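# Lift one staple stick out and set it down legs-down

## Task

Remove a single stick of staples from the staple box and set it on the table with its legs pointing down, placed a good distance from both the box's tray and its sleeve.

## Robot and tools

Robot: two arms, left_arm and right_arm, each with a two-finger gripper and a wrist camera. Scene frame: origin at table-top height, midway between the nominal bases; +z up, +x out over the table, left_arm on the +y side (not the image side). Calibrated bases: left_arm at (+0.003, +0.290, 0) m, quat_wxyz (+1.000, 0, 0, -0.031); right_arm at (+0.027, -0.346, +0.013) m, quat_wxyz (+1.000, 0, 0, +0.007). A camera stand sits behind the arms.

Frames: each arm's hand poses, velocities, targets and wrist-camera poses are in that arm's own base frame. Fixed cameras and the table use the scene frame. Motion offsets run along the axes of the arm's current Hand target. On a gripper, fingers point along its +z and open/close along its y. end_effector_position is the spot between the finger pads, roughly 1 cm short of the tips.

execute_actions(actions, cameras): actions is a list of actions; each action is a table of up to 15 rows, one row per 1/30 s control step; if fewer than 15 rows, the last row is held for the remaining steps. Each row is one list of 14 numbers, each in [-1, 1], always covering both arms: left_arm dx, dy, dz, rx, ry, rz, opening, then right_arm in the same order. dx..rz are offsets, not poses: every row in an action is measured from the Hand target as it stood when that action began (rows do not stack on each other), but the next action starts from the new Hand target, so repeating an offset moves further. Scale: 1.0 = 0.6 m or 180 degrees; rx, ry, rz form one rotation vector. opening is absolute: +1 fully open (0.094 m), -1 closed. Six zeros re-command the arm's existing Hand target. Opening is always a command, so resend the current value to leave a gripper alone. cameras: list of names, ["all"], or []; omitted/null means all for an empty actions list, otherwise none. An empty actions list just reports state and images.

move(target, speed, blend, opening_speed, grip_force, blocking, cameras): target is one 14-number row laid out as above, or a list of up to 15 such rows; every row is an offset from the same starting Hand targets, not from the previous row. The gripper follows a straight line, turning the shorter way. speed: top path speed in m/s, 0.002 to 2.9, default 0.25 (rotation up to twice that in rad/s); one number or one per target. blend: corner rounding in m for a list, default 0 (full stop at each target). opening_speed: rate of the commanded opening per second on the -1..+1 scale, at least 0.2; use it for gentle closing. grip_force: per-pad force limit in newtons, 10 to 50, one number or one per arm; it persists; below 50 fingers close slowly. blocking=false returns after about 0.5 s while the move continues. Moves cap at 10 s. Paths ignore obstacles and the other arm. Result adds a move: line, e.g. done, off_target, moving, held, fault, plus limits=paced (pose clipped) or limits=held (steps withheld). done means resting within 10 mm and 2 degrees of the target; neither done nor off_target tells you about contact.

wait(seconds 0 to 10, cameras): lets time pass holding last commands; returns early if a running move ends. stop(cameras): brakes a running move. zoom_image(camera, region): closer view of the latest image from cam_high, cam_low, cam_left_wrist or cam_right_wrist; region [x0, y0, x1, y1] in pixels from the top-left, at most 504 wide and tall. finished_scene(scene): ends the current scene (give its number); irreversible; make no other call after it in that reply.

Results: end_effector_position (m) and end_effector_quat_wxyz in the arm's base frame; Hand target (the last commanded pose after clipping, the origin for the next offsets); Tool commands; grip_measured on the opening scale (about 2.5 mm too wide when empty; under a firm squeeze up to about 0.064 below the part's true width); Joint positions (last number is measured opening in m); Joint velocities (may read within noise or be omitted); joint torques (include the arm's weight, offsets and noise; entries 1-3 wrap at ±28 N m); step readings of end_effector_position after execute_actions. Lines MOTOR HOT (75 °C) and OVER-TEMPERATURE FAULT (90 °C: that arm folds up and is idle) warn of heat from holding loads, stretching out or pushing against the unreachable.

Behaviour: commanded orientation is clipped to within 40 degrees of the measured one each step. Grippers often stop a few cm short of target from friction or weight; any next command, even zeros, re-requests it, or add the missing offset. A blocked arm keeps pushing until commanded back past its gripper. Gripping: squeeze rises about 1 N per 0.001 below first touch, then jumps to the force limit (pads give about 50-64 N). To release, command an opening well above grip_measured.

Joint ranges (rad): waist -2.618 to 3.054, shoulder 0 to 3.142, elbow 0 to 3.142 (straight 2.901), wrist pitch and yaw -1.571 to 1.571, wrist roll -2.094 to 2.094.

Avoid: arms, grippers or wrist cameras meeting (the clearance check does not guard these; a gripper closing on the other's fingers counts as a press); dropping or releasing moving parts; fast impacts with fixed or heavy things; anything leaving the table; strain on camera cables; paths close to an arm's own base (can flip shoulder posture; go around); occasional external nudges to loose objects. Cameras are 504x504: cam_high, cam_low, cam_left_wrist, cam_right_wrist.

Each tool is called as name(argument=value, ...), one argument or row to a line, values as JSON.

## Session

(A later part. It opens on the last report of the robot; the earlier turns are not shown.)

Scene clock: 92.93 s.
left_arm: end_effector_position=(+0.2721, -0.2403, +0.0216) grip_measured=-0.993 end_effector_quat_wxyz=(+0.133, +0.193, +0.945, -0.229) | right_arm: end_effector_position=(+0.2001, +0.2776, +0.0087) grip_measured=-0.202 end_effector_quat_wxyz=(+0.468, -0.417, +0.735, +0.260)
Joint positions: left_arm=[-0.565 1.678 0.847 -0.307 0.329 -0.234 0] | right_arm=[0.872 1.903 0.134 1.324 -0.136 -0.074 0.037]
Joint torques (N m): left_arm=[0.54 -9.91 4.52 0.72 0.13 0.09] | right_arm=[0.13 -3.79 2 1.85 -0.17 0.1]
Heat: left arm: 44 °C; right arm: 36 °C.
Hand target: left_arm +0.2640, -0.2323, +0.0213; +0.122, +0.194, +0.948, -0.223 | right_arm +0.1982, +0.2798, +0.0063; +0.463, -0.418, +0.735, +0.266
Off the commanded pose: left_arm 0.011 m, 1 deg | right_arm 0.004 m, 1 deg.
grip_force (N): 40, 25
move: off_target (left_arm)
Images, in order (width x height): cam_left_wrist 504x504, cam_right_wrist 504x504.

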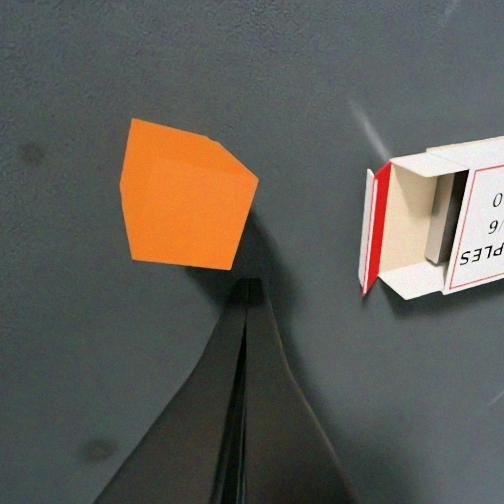

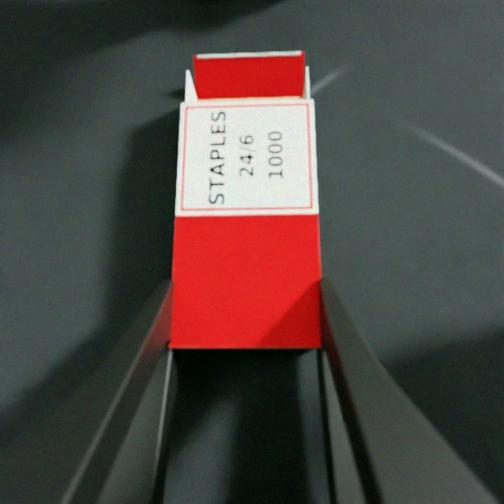

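move(
  target=[
    [-0.019,-0.022,-0.049,0,0,0,-1,0,0,0,0,0,0,-0.5],
    [-0.049,-0.086,-0.008,0,0,0,-1,0,0,0,0,0,0,-0.5],
  ],
  speed=0.12,
  blend=[0.01,0],
  cameras=["cam_left_wrist","cam_right_wrist"],
)

Scene clock: 97.43 s.
left_arm: end_effector_position=(+0.2616, -0.2787, +0.0528) grip_measured=-0.993 end_effector_quat_wxyz=(+0.118, +0.197, +0.947, -0.226) | right_arm: end_effector_position=(+0.2001, +0.2776, +0.0087) grip_measured=-0.202 end_effector_quat_wxyz=(+0.468, -0.417, +0.735, +0.260)
Joint positions: left_arm=[-0.687 1.679 0.998 -0.456 0.285 -0.34 0] | right_arm=[0.872 1.903 0.134 1.324 -0.136 -0.074 0.037]
Joint torques (N m): left_arm=[-0.03 -6.48 8.58 1.05 0.04 -0.14] | right_arm=[0.12 -3.82 1.99 1.83 -0.17 0.1]
Heat: left arm: 44 °C; right arm: 36 °C.
Hand target: left_arm +0.2679, -0.2819, +0.0541; +0.122, +0.193, +0.948, -0.223 | right_arm +0.1982, +0.2798, +0.0063; +0.463, -0.418, +0.735, +0.266
Off the commanded pose: left_arm 0.007 m, 1 deg | right_arm 0.004 m, 1 deg.
grip_force (N): 40, 25
move: done
Images, in order (width x height): cam_left_wrist 504x504, cam_right_wrist 504x504.

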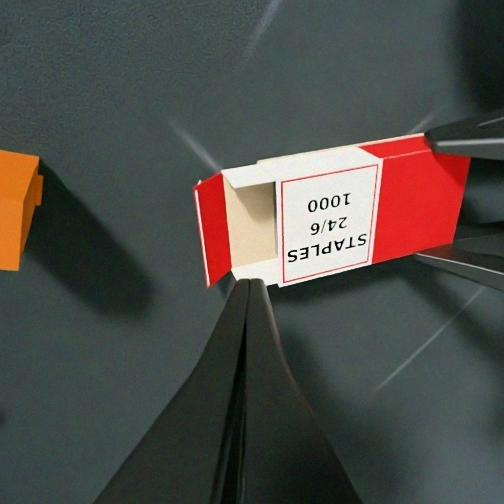

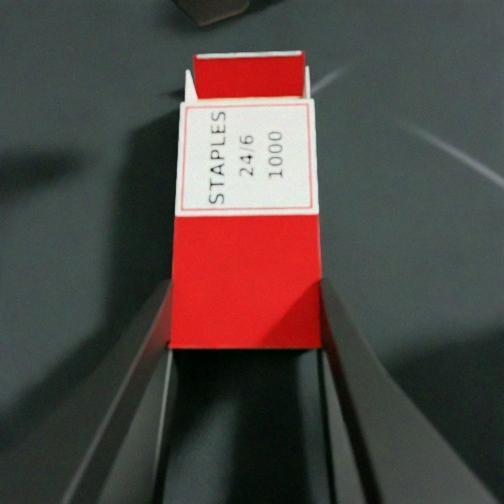

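move(
  target=[
    [0,0,0,0,0,0,-0.4,0,0,0,0,0,0,-0.5],
    [0.02,0.017,0.054,0,0,0,-0.4,0,0,0,0,0,0,-0.5],
  ],
  speed=0.08,
  grip_force=[50,35],
  cameras=["cam_left_wrist","cam_right_wrist"],
)

Scene clock: 102.50 s.
left_arm: end_effector_position=(+0.2686, -0.2867, +0.0308) grip_measured=-0.401 end_effector_quat_wxyz=(+0.130, +0.196, +0.944, -0.232) | right_arm: end_effector_position=(+0.2005, +0.2773, +0.0087) grip_measured=-0.212 end_effector_quat_wxyz=(+0.468, -0.416, +0.735, +0.259)
Joint positions: left_arm=[-0.692 1.741 0.959 -0.324 0.282 -0.35 0.028] | right_arm=[0.871 1.903 0.134 1.324 -0.135 -0.074 0.037]
Joint torques (N m): left_arm=[-0.51 -6.13 4.93 1.28 0.02 -0.08] | right_arm=[0.21 -3.79 1.99 1.84 -0.17 0.1]
Heat: left arm: 44 °C; right arm: 36 °C.
Hand target: left_arm +0.2661, -0.2849, +0.0182; +0.122, +0.193, +0.948, -0.223 | right_arm +0.1982, +0.2798, +0.0063; +0.463, -0.418, +0.735, +0.266
Off the commanded pose: left_arm 0.013 m, 1 deg | right_arm 0.004 m, 1 deg.
grip_force (N): 50, 35
move: off_target (left_arm)
Images, in order (width x height): cam_left_wrist 504x504, cam_right_wrist 504x504.

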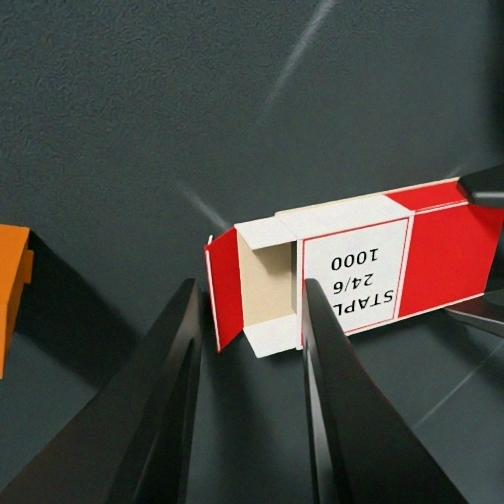

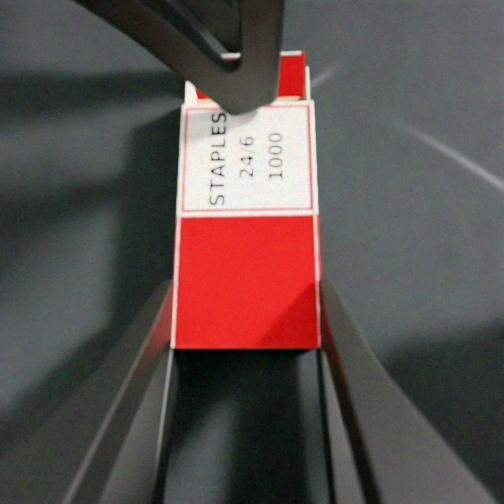

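move(
  target=[
    [-0.009,-0.0115,-0.026,0,0,0,-0.4,0,0,0,0,0,0,-0.5],
    [-0.009,-0.0,-0.029,0,0,0,-0.6,0,0,0,0,0,0,-0.5],
    [0.002,0.012,0.0,0,0,0,-0.6,0,0,0,0,0,0,-0.5],
  ],
  speed=0.08,
  cameras=["cam_left_wrist","cam_right_wrist"],
)

Scene clock: 106.60 s.
left_arm: end_effector_position=(+0.2682, -0.2823, +0.0259) grip_measured=-0.599 end_effector_quat_wxyz=(+0.128, +0.193, +0.945, -0.231) | right_arm: end_effector_position=(+0.2004, +0.2774, +0.0087) grip_measured=-0.212 end_effector_quat_wxyz=(+0.468, -0.416, +0.735, +0.259)
Joint positions: left_arm=[-0.683 1.743 0.94 -0.309 0.286 -0.346 0.019] | right_arm=[0.871 1.903 0.134 1.324 -0.136 -0.074 0.037]
Joint torques (N m): left_arm=[0.38 -6.31 5.16 1.25 0.06 0.07] | right_arm=[0.2 -3.78 2.02 1.84 -0.16 0.09]
Heat: left arm: 44 °C; right arm: 36 °C.
Hand target: left_arm +0.2681, -0.2785, +0.0151; +0.122, +0.193, +0.948, -0.223 | right_arm +0.1982, +0.2798, +0.0063; +0.463, -0.418, +0.735, +0.266
Off the commanded pose: left_arm 0.011 m, 1 deg | right_arm 0.004 m, 1 deg.
grip_force (N): 50, 35
move: off_target (left_arm)
Images, in order (width x height): cam_left_wrist 504x504, cam_right_wrist 504x504.

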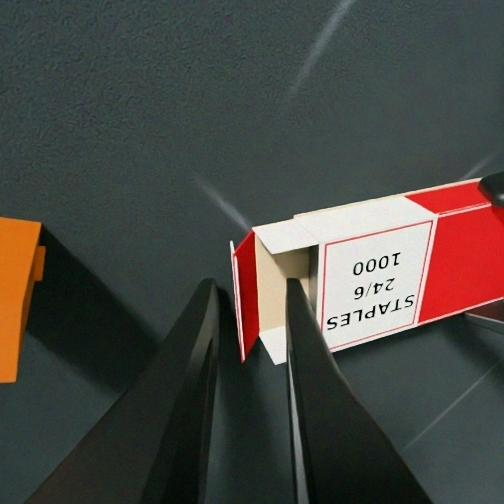

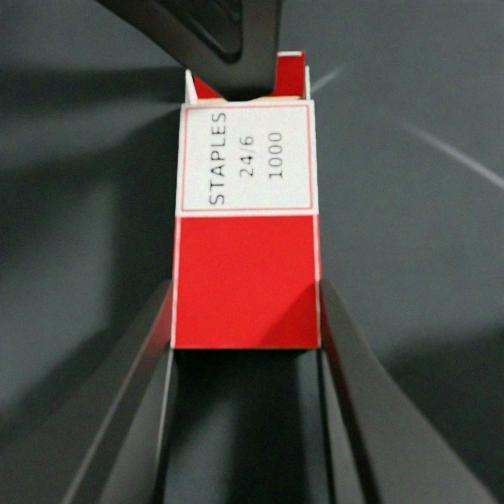

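move(
  target=[
    [0.006,0.0077,0.0175,0,0,0,-0.6,0,0,0,0,0,0,-0.5],
    [0.006,0.0077,0.0175,0,0,0,-1,0,0,0,0,0,0,-0.5],
  ],
  speed=0.08,
  cameras=["cam_left_wrist","cam_right_wrist"],
)

Scene clock: 108.47 s.
left_arm: end_effector_position=(+0.2770, -0.2866, +0.0229) grip_measured=-0.973 end_effector_quat_wxyz=(+0.147, +0.193, +0.940, -0.239) | right_arm: end_effector_position=(+0.2003, +0.2776, +0.0088) grip_measured=-0.212 end_effector_quat_wxyz=(+0.468, -0.416, +0.735, +0.260)
Joint positions: left_arm=[-0.678 1.761 0.926 -0.236 0.283 -0.345 0.001] | right_arm=[0.871 1.903 0.134 1.324 -0.137 -0.074 0.037]
Joint torques (N m): left_arm=[0.05 -5.53 4.48 1.05 0.08 0.08] | right_arm=[0.23 -3.79 1.96 1.84 -0.16 0.09]
Heat: left arm: 44 °C; right arm: 36 °C.
Hand target: left_arm +0.2683, -0.2785, +0.0030; +0.122, +0.194, +0.948, -0.223 | right_arm +0.1982, +0.2798, +0.0063; +0.463, -0.418, +0.735, +0.266
Off the commanded pose: left_arm 0.023 m, 4 deg | right_arm 0.004 m, 1 deg.
grip_force (N): 50, 35
move: off_target (left_arm); target 2's new opening was sent with left_arm's hand 0.026 m and 4 deg from that target
Images, in order (width x height): cam_left_wrist 504x504, cam_right_wrist 504x504.

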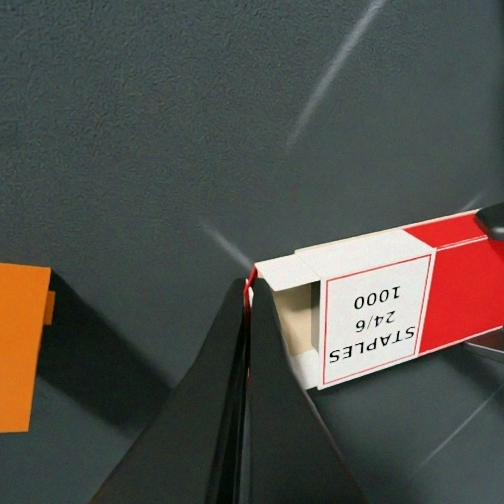

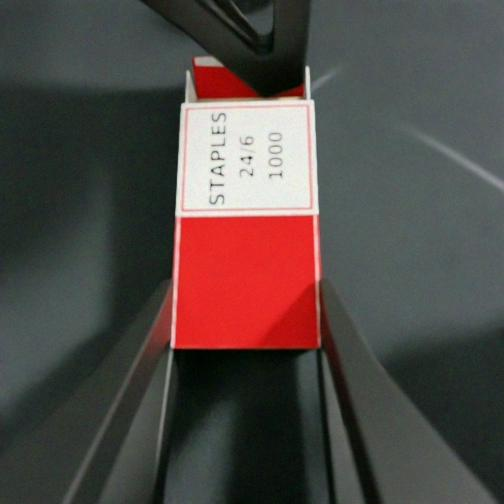

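move(
  target=[-0.039,0.076,-0.052,0,0,0,-1,0,0,0,0,0,0,-0.5],
  speed=0.06,
  cameras=["cam_left_wrist","cam_right_wrist"],
)

Scene clock: 110.87 s.
left_arm: end_effector_position=(+0.2879, -0.2676, +0.0374) grip_measured=-0.973 end_effector_quat_wxyz=(+0.119, +0.212, +0.925, -0.292) | right_arm: end_effector_position=(+0.2079, +0.2867, +0.0202) grip_measured=-0.212 end_effector_quat_wxyz=(+0.486, -0.409, +0.724, +0.269)
Joint positions: left_arm=[-0.54 1.761 0.967 -0.327 0.474 -0.2 0.001] | right_arm=[0.871 1.903 0.161 1.345 -0.138 -0.066 0.037]
Joint torques (N m): left_arm=[4.1 -7.5 6.74 0.46 -0.83 0.47] | right_arm=[0.18 -4.25 0.17 1.61 -0.16 0]
Heat: left arm: 44 °C; right arm: 36 °C.
Hand target: left_arm +0.3039, -0.2336, +0.0205; +0.122, +0.194, +0.948, -0.223 | right_arm +0.1983, +0.2799, +0.0064; +0.463, -0.418, +0.735, +0.266
Off the commanded pose: left_arm 0.041 m, 9 deg | right_arm 0.018 m, 3 deg.
grip_force (N): 50, 35
move: off_target (left_arm, right_arm)
Images, in order (width x height): cam_left_wrist 504x504, cam_right_wrist 504x504.

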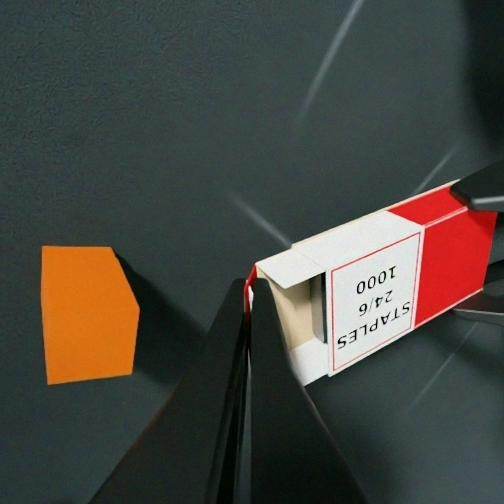

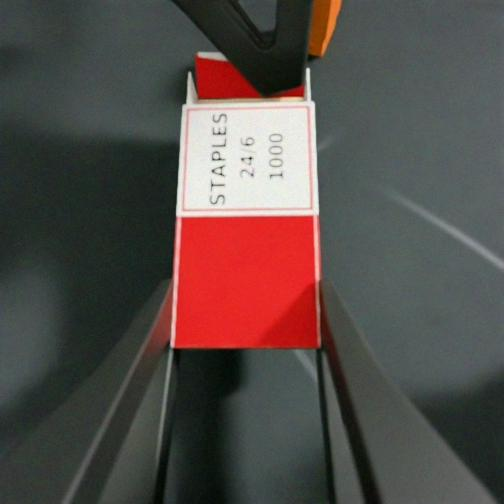

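move(
  target=[0.006,-0.058,0.023,0,0,0,-1,0,0,0,0,0,0,-0.5],
  speed=0.08,
)

move(
  target=[0,0,0,0,0,0,-1,0,0,0,0,0,0,-0.18],
  grip_force=[50,10],
)

move(
  target=[0,0.05,-0.014,0,0,0,-1,0,0,0,0,0,0,-0.18],
  speed=0.06,
  cameras=["cam_left_wrist","cam_right_wrist"],
)

Scene clock: 113.10 s.
left_arm: end_effector_position=(+0.2819, -0.2769, +0.0303) grip_measured=-0.973 end_effector_quat_wxyz=(+0.124, +0.200, +0.938, -0.253) | right_arm: end_effector_position=(+0.2040, +0.2833, +0.0153) grip_measured=-0.212 end_effector_quat_wxyz=(+0.477, -0.412, +0.729, +0.268)
Joint positions: left_arm=[-0.618 1.764 0.971 -0.323 0.36 -0.282 0.001] | right_arm=[0.871 1.903 0.15 1.336 -0.142 -0.065 0.037]
Joint torques (N m): left_arm=[0.5 -6.48 7.42 0.85 -0.32 0.04] | right_arm=[0.2 -4 0.87 1.73 -0.11 -0.02]
Heat: left arm: 44 °C; right arm: 36 °C.
Hand target: left_arm +0.2882, -0.2677, +0.0206; +0.122, +0.194, +0.948, -0.223 | right_arm +0.1982, +0.2798, +0.0063; +0.463, -0.418, +0.735, +0.266
Off the commanded pose: left_arm 0.015 m, 4 deg | right_arm 0.011 m, 2 deg.
grip_force (N): 50, 35
move: off_target (left_arm, right_arm)

Scene clock: 113.60 s.
left_arm: end_effector_position=(+0.2824, -0.2764, +0.0301) grip_measured=-0.973 end_effector_quat_wxyz=(+0.125, +0.199, +0.939, -0.252) | right_arm: end_effector_position=(+0.2040, +0.2833, +0.0153) grip_measured=-0.180 end_effector_quat_wxyz=(+0.477, -0.412, +0.729, +0.268)
Joint positions: left_arm=[-0.618 1.764 0.971 -0.323 0.356 -0.282 0.001] | right_arm=[0.871 1.903 0.15 1.336 -0.142 -0.065 0.039]
Joint torques (N m): left_arm=[0.5 -6.45 7.45 0.86 -0.28 0.06] | right_arm=[0.2 -4 0.85 1.73 -0.11 -0.02]
Heat: left arm: 44 °C; right arm: 36 °C.
Hand target: left_arm +0.2882, -0.2677, +0.0206; +0.122, +0.194, +0.948, -0.223 | right_arm +0.1982, +0.2798, +0.0063; +0.463, -0.418, +0.735, +0.266
Off the commanded pose: left_arm 0.014 m, 4 deg | right_arm 0.011 m, 2 deg.
grip_force (N): 50, 10
move: off_target (left_arm, right_arm)

Scene clock: 114.70 s.
left_arm: end_effector_position=(+0.3005, -0.2451, +0.0266) grip_measured=-0.974 end_effector_quat_wxyz=(+0.132, +0.196, +0.943, -0.234) | right_arm: end_effector_position=(+0.2037, +0.2829, +0.0141) grip_measured=-0.180 end_effector_quat_wxyz=(+0.475, -0.412, +0.730, +0.267)
Joint positions: left_arm=[-0.524 1.764 0.971 -0.357 0.356 -0.192 0.001] | right_arm=[0.871 1.903 0.15 1.33 -0.141 -0.065 0.039]
Joint torques (N m): left_arm=[0.69 -6.78 5.55 0.98 0.05 0.1] | right_arm=[0.2 -3.97 0.9 1.79 -0.11 -0.01]
Heat: left arm: 44 °C; right arm: 35 °C.
Hand target: left_arm +0.2996, -0.2389, +0.0167; +0.122, +0.193, +0.948, -0.223 | right_arm +0.1982, +0.2798, +0.0063; +0.463, -0.418, +0.735, +0.266
Off the commanded pose: left_arm 0.012 m, 2 deg | right_arm 0.010 m, 2 deg.
grip_force (N): 50, 10
move: off_target (left_arm)
Images, in order (width x height): cam_left_wrist 504x504, cam_right_wrist 504x504.

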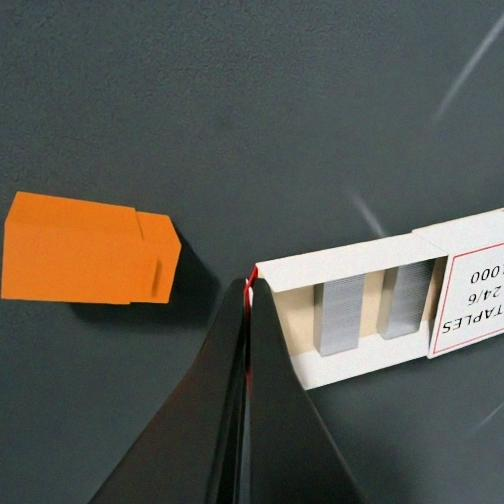

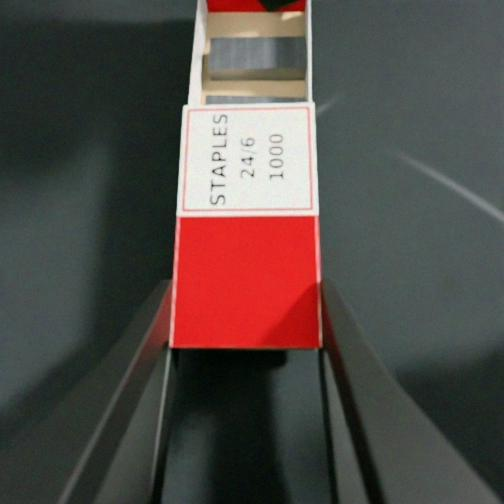

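move(
  target=[
    [0.006,0.0075,0.017,0,0,0,-1,0,0,0,0,0,0,-0.18],
    [0.006,0.0075,0.017,0,0,0,-0.6,0,0,0,0,0,0,-0.18],
    [-0.021,-0.026,-0.058,0,0,0,-0.6,0,0,0,0,0,0,-0.18],
  ],
  speed=0.1,
  cameras=["cam_left_wrist","cam_right_wrist"],
)

zoom_image(
  camera="cam_left_wrist",
  region=[210, 180, 410, 380],
)

Scene clock: 118.30 s.
left_arm: end_effector_position=(+0.2911, -0.2384, +0.0401) grip_measured=-0.601 end_effector_quat_wxyz=(+0.100, +0.191, +0.951, -0.220) | right_arm: end_effector_position=(+0.2033, +0.2808, +0.0123) grip_measured=-0.180 end_effector_quat_wxyz=(+0.473, -0.411, +0.733, +0.264)
Joint positions: left_arm=[-0.524 1.74 1.033 -0.516 0.349 -0.189 0.019] | right_arm=[0.871 1.903 0.145 1.328 -0.136 -0.065 0.039]
Joint torques (N m): left_arm=[0.49 -11.69 7.95 0.8 0.09 0.04] | right_arm=[0.16 -3.9 1.24 1.82 -0.16 -0.02]
Heat: left arm: 44 °C; right arm: 35 °C.
Hand target: left_arm +0.2992, -0.2395, +0.0568; +0.122, +0.194, +0.948, -0.223 | right_arm +0.1983, +0.2798, +0.0064; +0.463, -0.418, +0.735, +0.266
Off the commanded pose: left_arm 0.019 m, 3 deg | right_arm 0.008 m, 1 deg.
grip_force (N): 50, 10
move: off_target (left_arm); target 2's new opening was sent with left_arm's hand 0.018 m and 2 deg from that target
Images, in order (width x height): cam_left_wrist 504x504, cam_right_wrist 504x504.

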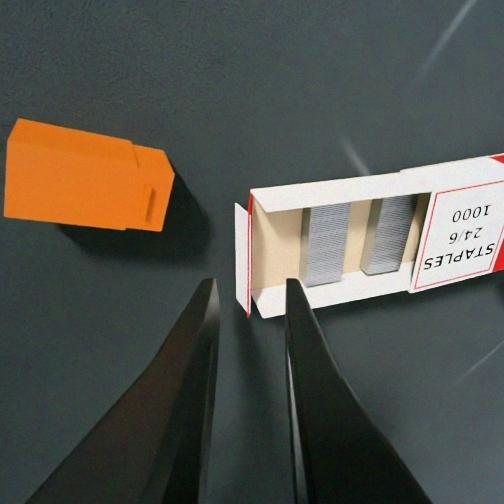

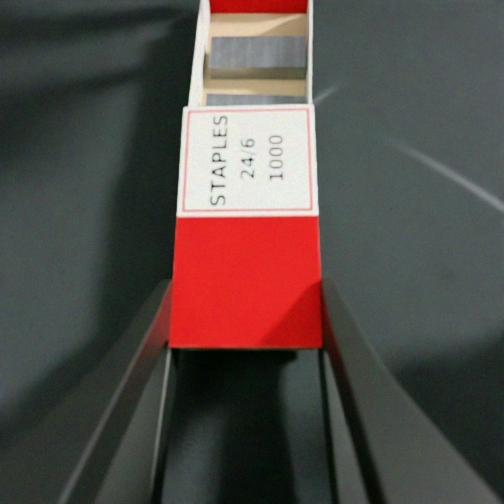

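Scaled by 2.520 from the camera's 504x504 image, which has a finer 720x720 frame.

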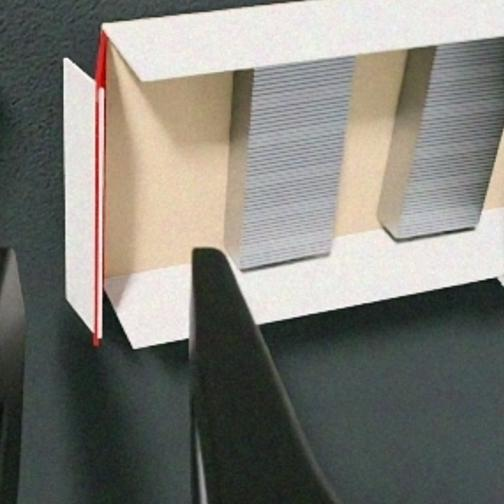

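move(
  target=[0.019,-0.066,0.009,-0.115,0,0.042,-0.62,0,0,0,0,0,0,-0.18],
  speed=0.12,
  cameras=["cam_left_wrist","cam_right_wrist"],
)

zoom_image(
  camera="cam_left_wrist",
  region=[170, 150, 350, 330],
)

Scene clock: 122.63 s.
left_arm: end_effector_position=(+0.2677, -0.2693, +0.0596) grip_measured=-0.618 end_effector_quat_wxyz=(+0.162, +0.236, +0.957, -0.046) | right_arm: end_effector_position=(+0.2033, +0.2808, +0.0123) grip_measured=-0.180 end_effector_quat_wxyz=(+0.473, -0.411, +0.733, +0.264)
Joint positions: left_arm=[-0.841 1.73 1.155 -0.673 -0.105 -0.34 0.018] | right_arm=[0.871 1.903 0.145 1.328 -0.136 -0.065 0.039]
Joint torques (N m): left_arm=[-0.1 -7.73 8.57 0.8 -0.18 -0.14] | right_arm=[0.18 -3.89 1.24 1.81 -0.16 -0.01]
Heat: left arm: 44 °C; right arm: 35 °C.
Hand target: left_arm +0.2732, -0.2711, +0.0633; +0.169, +0.230, +0.957, -0.040 | right_arm +0.1983, +0.2798, +0.0064; +0.463, -0.418, +0.735, +0.266
Off the commanded pose: left_arm 0.007 m, 1 deg | right_arm 0.008 m, 1 deg.
grip_force (N): 50, 10
move: done
Images, in order (width x height): cam_left_wrist 504x504, cam_right_wrist 504x504.

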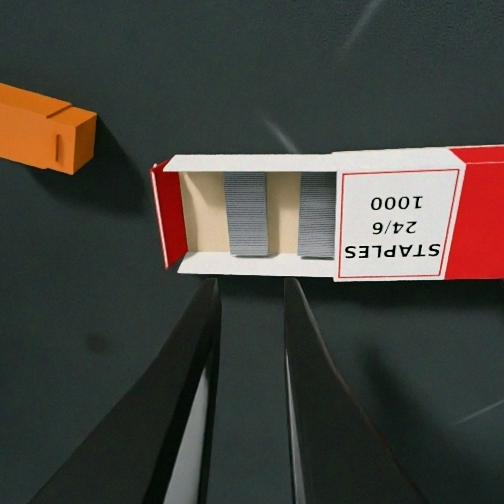

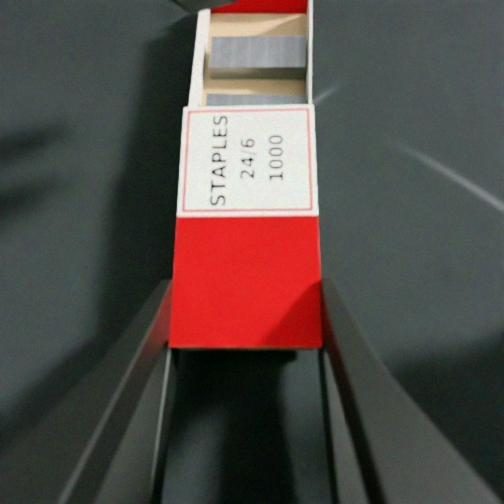

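Scaled by 2.800 from the camera's 504x504 image, which has a finer 720x720 frame.

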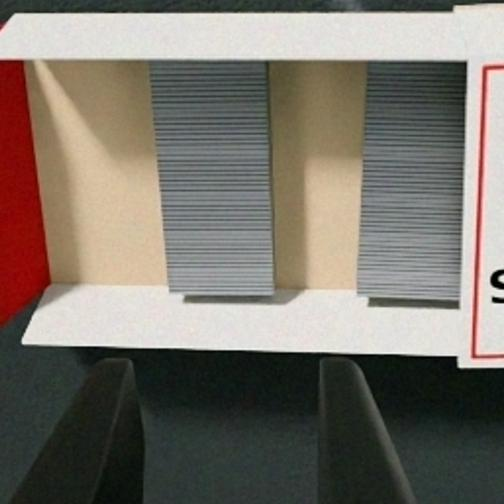

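move(
  target=[0.01,0.0023,0.0675,0,0,0,-0.62,0,0,0,0,0,0,-0.18],
  speed=0.07,
  cameras=["cam_left_wrist"],
)

zoom_image(
  camera="cam_left_wrist",
  region=[170, 180, 350, 360],
)

Scene clock: 125.10 s.
left_arm: end_effector_position=(+0.2773, -0.2765, +0.0299) grip_measured=-0.618 end_effector_quat_wxyz=(+0.167, +0.233, +0.957, -0.049) | right_arm: end_effector_position=(+0.2032, +0.2808, +0.0121) grip_measured=-0.180 end_effector_quat_wxyz=(+0.473, -0.412, +0.733, +0.264)
Joint positions: left_arm=[-0.835 1.808 1.118 -0.546 -0.105 -0.34 0.018] | right_arm=[0.871 1.903 0.145 1.327 -0.136 -0.065 0.039]
Joint torques (N m): left_arm=[0.51 -7.54 5.61 1.07 -0.18 0.01] | right_arm=[0.2 -3.9 1.22 1.81 -0.16 -0.01]
Heat: left arm: 44 °C; right arm: 35 °C.
Hand target: left_arm +0.2811, -0.2735, +0.0231; +0.169, +0.230, +0.958, -0.040 | right_arm +0.1983, +0.2798, +0.0063; +0.463, -0.418, +0.735, +0.266
Off the commanded pose: left_arm 0.008 m, 1 deg | right_arm 0.008 m, 1 deg.
grip_force (N): 50, 10
move: done
Images, in order (width x height): cam_left_wrist 504x504.

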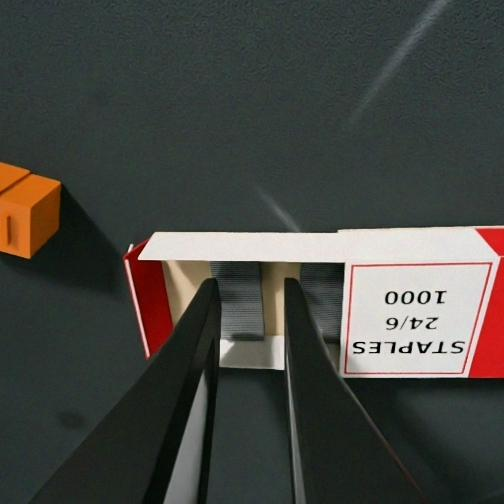

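Scaled by 2.800 from the camera's 504x504 image, which has a finer 720x720 frame.

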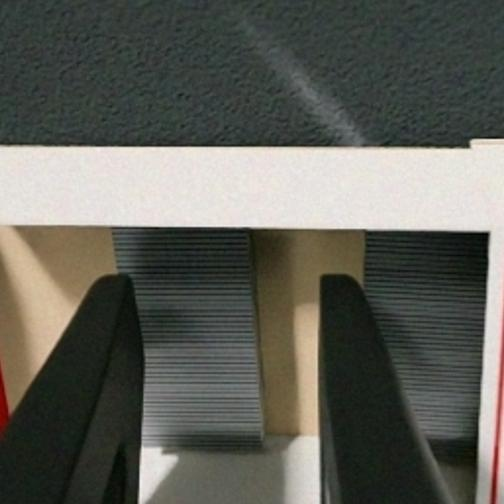

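move(
  target=[
    [0,0.0055,0,0,0,0,-0.62,0,0,0,0,0,0,-0.18],
    [0.017,0.0055,0.024,0,0,0,-0.62,0,0,0,0,0,0,-0.18],
  ],
  speed=0.06,
  cameras=["cam_left_wrist"],
)

zoom_image(
  camera="cam_left_wrist",
  region=[170, 200, 350, 380],
)

Scene clock: 127.53 s.
left_arm: end_effector_position=(+0.2796, -0.2731, +0.0216) grip_measured=-0.619 end_effector_quat_wxyz=(+0.176, +0.230, +0.956, -0.052) | right_arm: end_effector_position=(+0.2039, +0.2795, +0.0106) grip_measured=-0.180 end_effector_quat_wxyz=(+0.471, -0.410, +0.736, +0.260)
Joint positions: left_arm=[-0.826 1.808 1.074 -0.484 -0.108 -0.334 0.018] | right_arm=[0.871 1.903 0.145 1.321 -0.128 -0.065 0.039]
Joint torques (N m): left_arm=[0.06 -6.39 4.15 1.22 -0.15 -0.01] | right_arm=[0.2 -3.92 1.21 1.89 -0.23 0]
Heat: left arm: 44 °C; right arm: 35 °C.
Hand target: left_arm +0.2784, -0.2686, +0.0062; +0.169, +0.230, +0.958, -0.040 | right_arm +0.1982, +0.2799, +0.0064; +0.463, -0.418, +0.735, +0.266
Off the commanded pose: left_arm 0.016 m, 2 deg | right_arm 0.007 m, 1 deg.
grip_force (N): 50, 10
move: off_target (left_arm)
Images, in order (width x height): cam_left_wrist 504x504.

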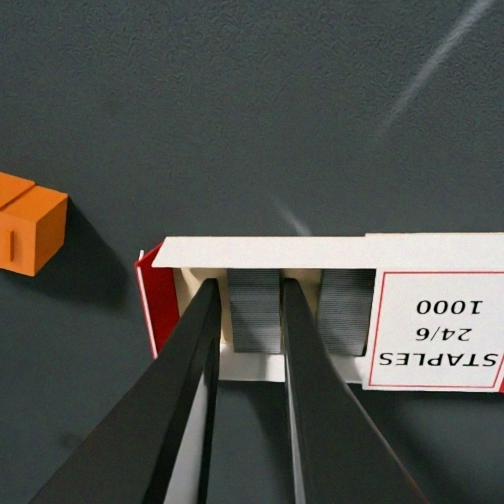

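Scaled by 2.800 from the camera's 504x504 image, which has a finer 720x720 frame.

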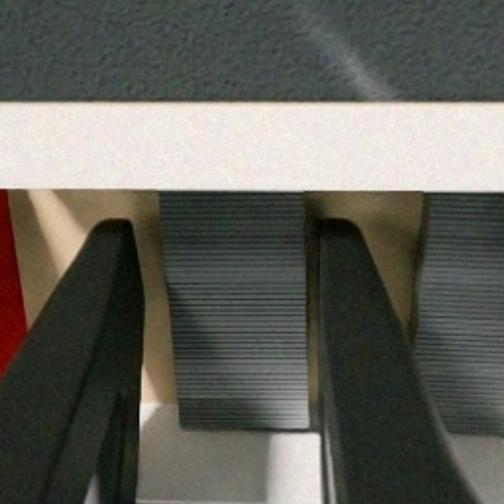

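move(
  target=[
    [0.004,0,-0.003,0,0,0,-0.62,0,0,0,0,0,0,-0.18],
    [0.004,0,-0.003,0,0,0,-0.85,0,0,0,0,0,0,-0.18],
    [-0.04,0,-0.12,0,0,0,-0.85,0,0,0,0,0,0,-0.18],
  ],
  speed=0.06,
  grip_force=[30,10],
  cameras=["cam_left_wrist","cam_right_wrist"],
)

Scene clock: 131.33 s.
left_arm: end_effector_position=(+0.2712, -0.2634, +0.0622) grip_measured=-0.732 end_effector_quat_wxyz=(+0.147, +0.233, +0.961, -0.030) | right_arm: end_effector_position=(+0.2017, +0.2808, +0.0105) grip_measured=-0.180 end_effector_quat_wxyz=(+0.469, -0.414, +0.734, +0.265)
Joint positions: left_arm=[-0.827 1.755 1.208 -0.744 -0.112 -0.334 0.013] | right_arm=[0.871 1.903 0.145 1.32 -0.142 -0.065 0.039]
Joint torques (N m): left_arm=[-0.03 -12.49 8.39 0.74 -0.11 -0.04] | right_arm=[0.18 -3.92 1.24 1.9 -0.11 -0.01]
Heat: left arm: 44 °C; right arm: 35 °C.
Hand target: left_arm +0.2765, -0.2676, +0.0820; +0.169, +0.230, +0.958, -0.040 | right_arm +0.1982, +0.2798, +0.0063; +0.463, -0.418, +0.735, +0.266
Off the commanded pose: left_arm 0.021 m, 3 deg | right_arm 0.005 m, 1 deg.
grip_force (N): 30, 10
move: off_target (left_arm); target 2's new opening was sent with left_arm's hand 0.016 m and 2 deg from that target
Images, in order (width x height): cam_left_wrist 504x504, cam_right_wrist 504x504.

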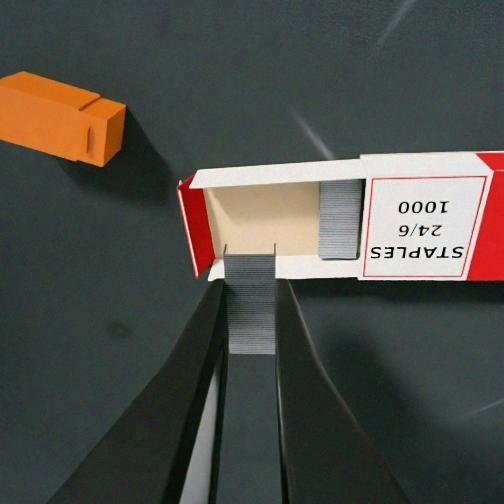

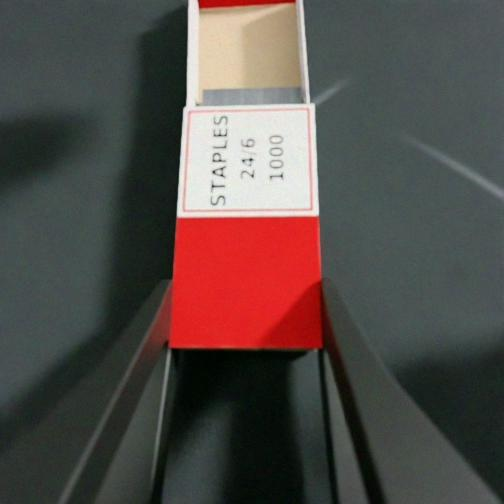

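move(
  target=[
    [0.215,0,-0.043,0,0,0,-0.85,0,0,0,0,0,0,-0.1],
    [0.238,0,0.02,0,0,0,-0.85,0,0,0,0,0,0,0],
  ],
  speed=[0.15,0.05],
  cameras=["cam_left_wrist"],
)

Scene clock: 135.80 s.
left_arm: end_effector_position=(+0.1582, -0.2095, +0.0246) grip_measured=-0.732 end_effector_quat_wxyz=(+0.162, +0.234, +0.957, -0.048) | right_arm: end_effector_position=(+0.2017, +0.2808, +0.0105) grip_measured=-0.003 end_effector_quat_wxyz=(+0.469, -0.414, +0.734, +0.265)
Joint positions: left_arm=[-1.041 1.354 0.642 -0.56 -0.165 -0.536 0.013] | right_arm=[0.871 1.903 0.145 1.32 -0.142 -0.065 0.047]
Joint torques (N m): left_arm=[-0.43 -3.55 5.44 1 -0.27 -0.13] | right_arm=[0.16 -3.85 1.26 1.9 -0.12 -0.01]
Heat: left arm: 44 °C; right arm: 35 °C.
Hand target: left_arm +0.1607, -0.2084, +0.0218; +0.169, +0.230, +0.958, -0.040 | right_arm +0.1982, +0.2798, +0.0063; +0.463, -0.418, +0.735, +0.266
Off the commanded pose: left_arm 0.004 m, 1 deg | right_arm 0.006 m, 1 deg.
grip_force (N): 30, 10
move: done
Images, in order (width x height): cam_left_wrist 504x504.

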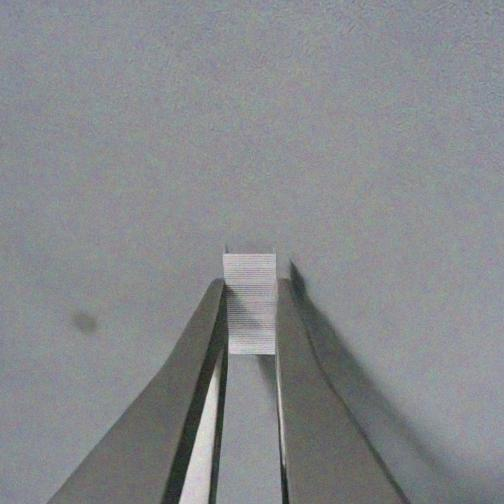

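move(
  target=[0.005,0,0.015,0,0,0,-0.85,0,0,0,0,0,0,0],
  speed=0.04,
  cameras=["cam_left_wrist"],
)

zoom_image(
  camera="cam_left_wrist",
  region=[190, 220, 330, 360],
)

Scene clock: 138.37 s.
left_arm: end_effector_position=(+0.1616, -0.2133, +0.0190) grip_measured=-0.732 end_effector_quat_wxyz=(+0.171, +0.233, +0.956, -0.052) | right_arm: end_effector_position=(+0.2017, +0.2808, +0.0105) grip_measured=-0.003 end_effector_quat_wxyz=(+0.469, -0.414, +0.734, +0.265)
Joint positions: left_arm=[-1.041 1.373 0.624 -0.504 -0.17 -0.536 0.013] | right_arm=[0.871 1.903 0.145 1.32 -0.142 -0.065 0.047]
Joint torques (N m): left_arm=[-0.35 -3.21 4.85 0.99 -0.22 -0.12] | right_arm=[0.16 -3.86 1.24 1.9 -0.11 0]
Heat: left arm: 44 °C; right arm: 35 °C.
Hand target: left_arm +0.1610, -0.2086, +0.0124; +0.169, +0.230, +0.958, -0.040 | right_arm +0.1982, +0.2798, +0.0063; +0.463, -0.418, +0.735, +0.266
Off the commanded pose: left_arm 0.008 m, 1 deg | right_arm 0.006 m, 1 deg.
grip_force (N): 30, 10
move: done
Images, in order (width x height): cam_left_wrist 504x504.

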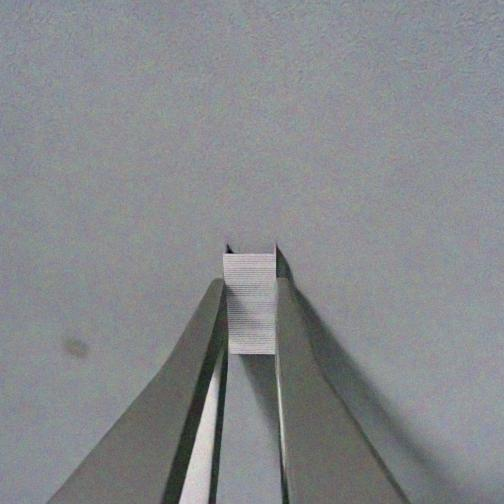

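Scaled by 3.600 from the camera's 504x504 image, which has a finer 720x720 frame.

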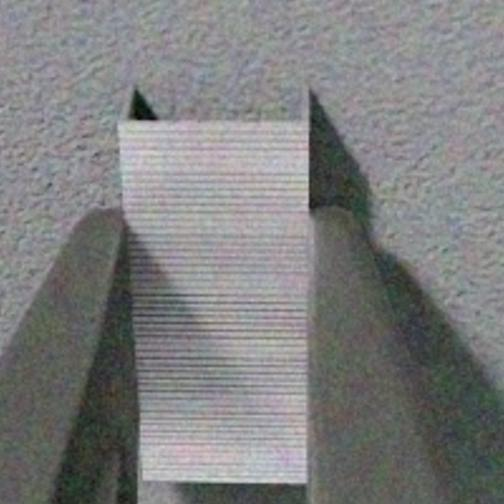

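move(
  target=[
    [0.003,0,0.009,0,0,0,-0.85,0,0,0,0,0,0,0],
    [0.003,0,0.009,0,0,0,-0.6,0,0,0,0,0,0,0],
    [-0.04,0,-0.13,0,0,0,-0.6,0,0,0,0,0,0,0],
  ],
  speed=[0.04,0.04,0.1],
  cameras=["cam_left_wrist","cam_right_wrist","cam_high"],
)

zoom_image(
  camera="cam_left_wrist",
  region=[170, 150, 350, 330],
)

Scene clock: 142.00 s.
left_arm: end_effector_position=(+0.1544, -0.2034, +0.0821) grip_measured=-0.601 end_effector_quat_wxyz=(+0.154, +0.236, +0.959, -0.032) | right_arm: end_effector_position=(+0.2017, +0.2808, +0.0105) grip_measured=-0.003 end_effector_quat_wxyz=(+0.469, -0.414, +0.734, +0.265)
Joint positions: left_arm=[-1.05 1.269 0.832 -0.871 -0.177 -0.545 0.019] | right_arm=[0.871 1.903 0.145 1.32 -0.142 -0.065 0.047]
Joint torques (N m): left_arm=[-0.51 -6.26 8.47 0.67 -0.19 -0.15] | right_arm=[0.18 -3.86 1.26 1.91 -0.11 -0.01]
Heat: left arm: 44 °C; right arm: 35 °C.
Hand target: left_arm +0.1573, -0.2068, +0.0940; +0.169, +0.230, +0.957, -0.040 | right_arm +0.1982, +0.2798, +0.0063; +0.463, -0.418, +0.735, +0.266
Off the commanded pose: left_arm 0.013 m, 2 deg | right_arm 0.006 m, 1 deg.
grip_force (N): 30, 10
move: off_target (left_arm); target 2's new opening was sent with left_arm's hand 0.015 m and 2 deg from that target
Images, in order (width x height): cam_high 504x504, cam_left_wrist 504x504, cam_right_wrist 504x504.

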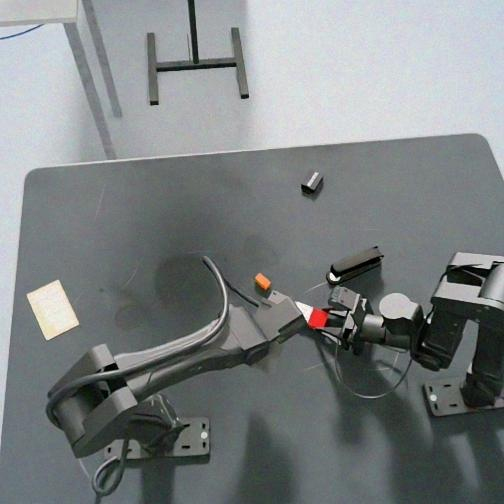

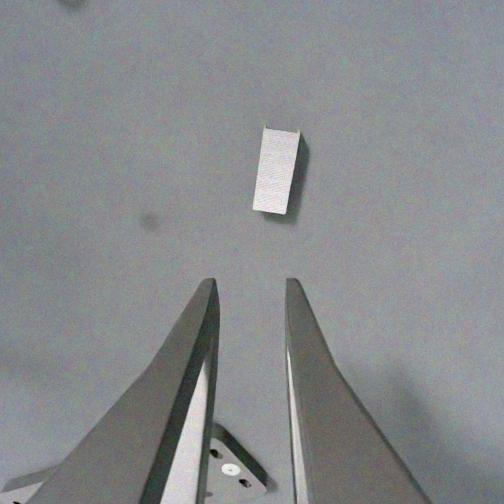

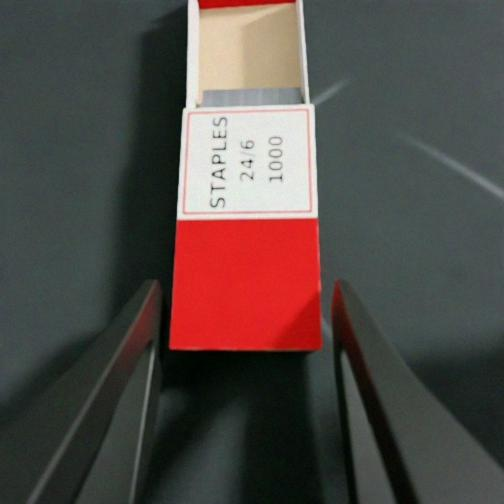

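Scaled by 2.800 from the camera's 504x504 image, which has a finer 720x720 frame.

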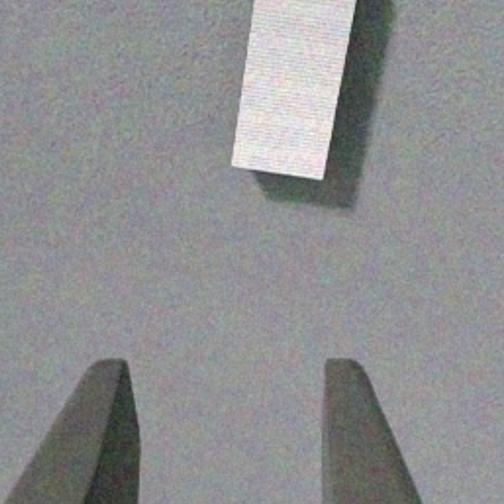

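finished_scene(
  scene=2,
)

The scene is finished: the task was done.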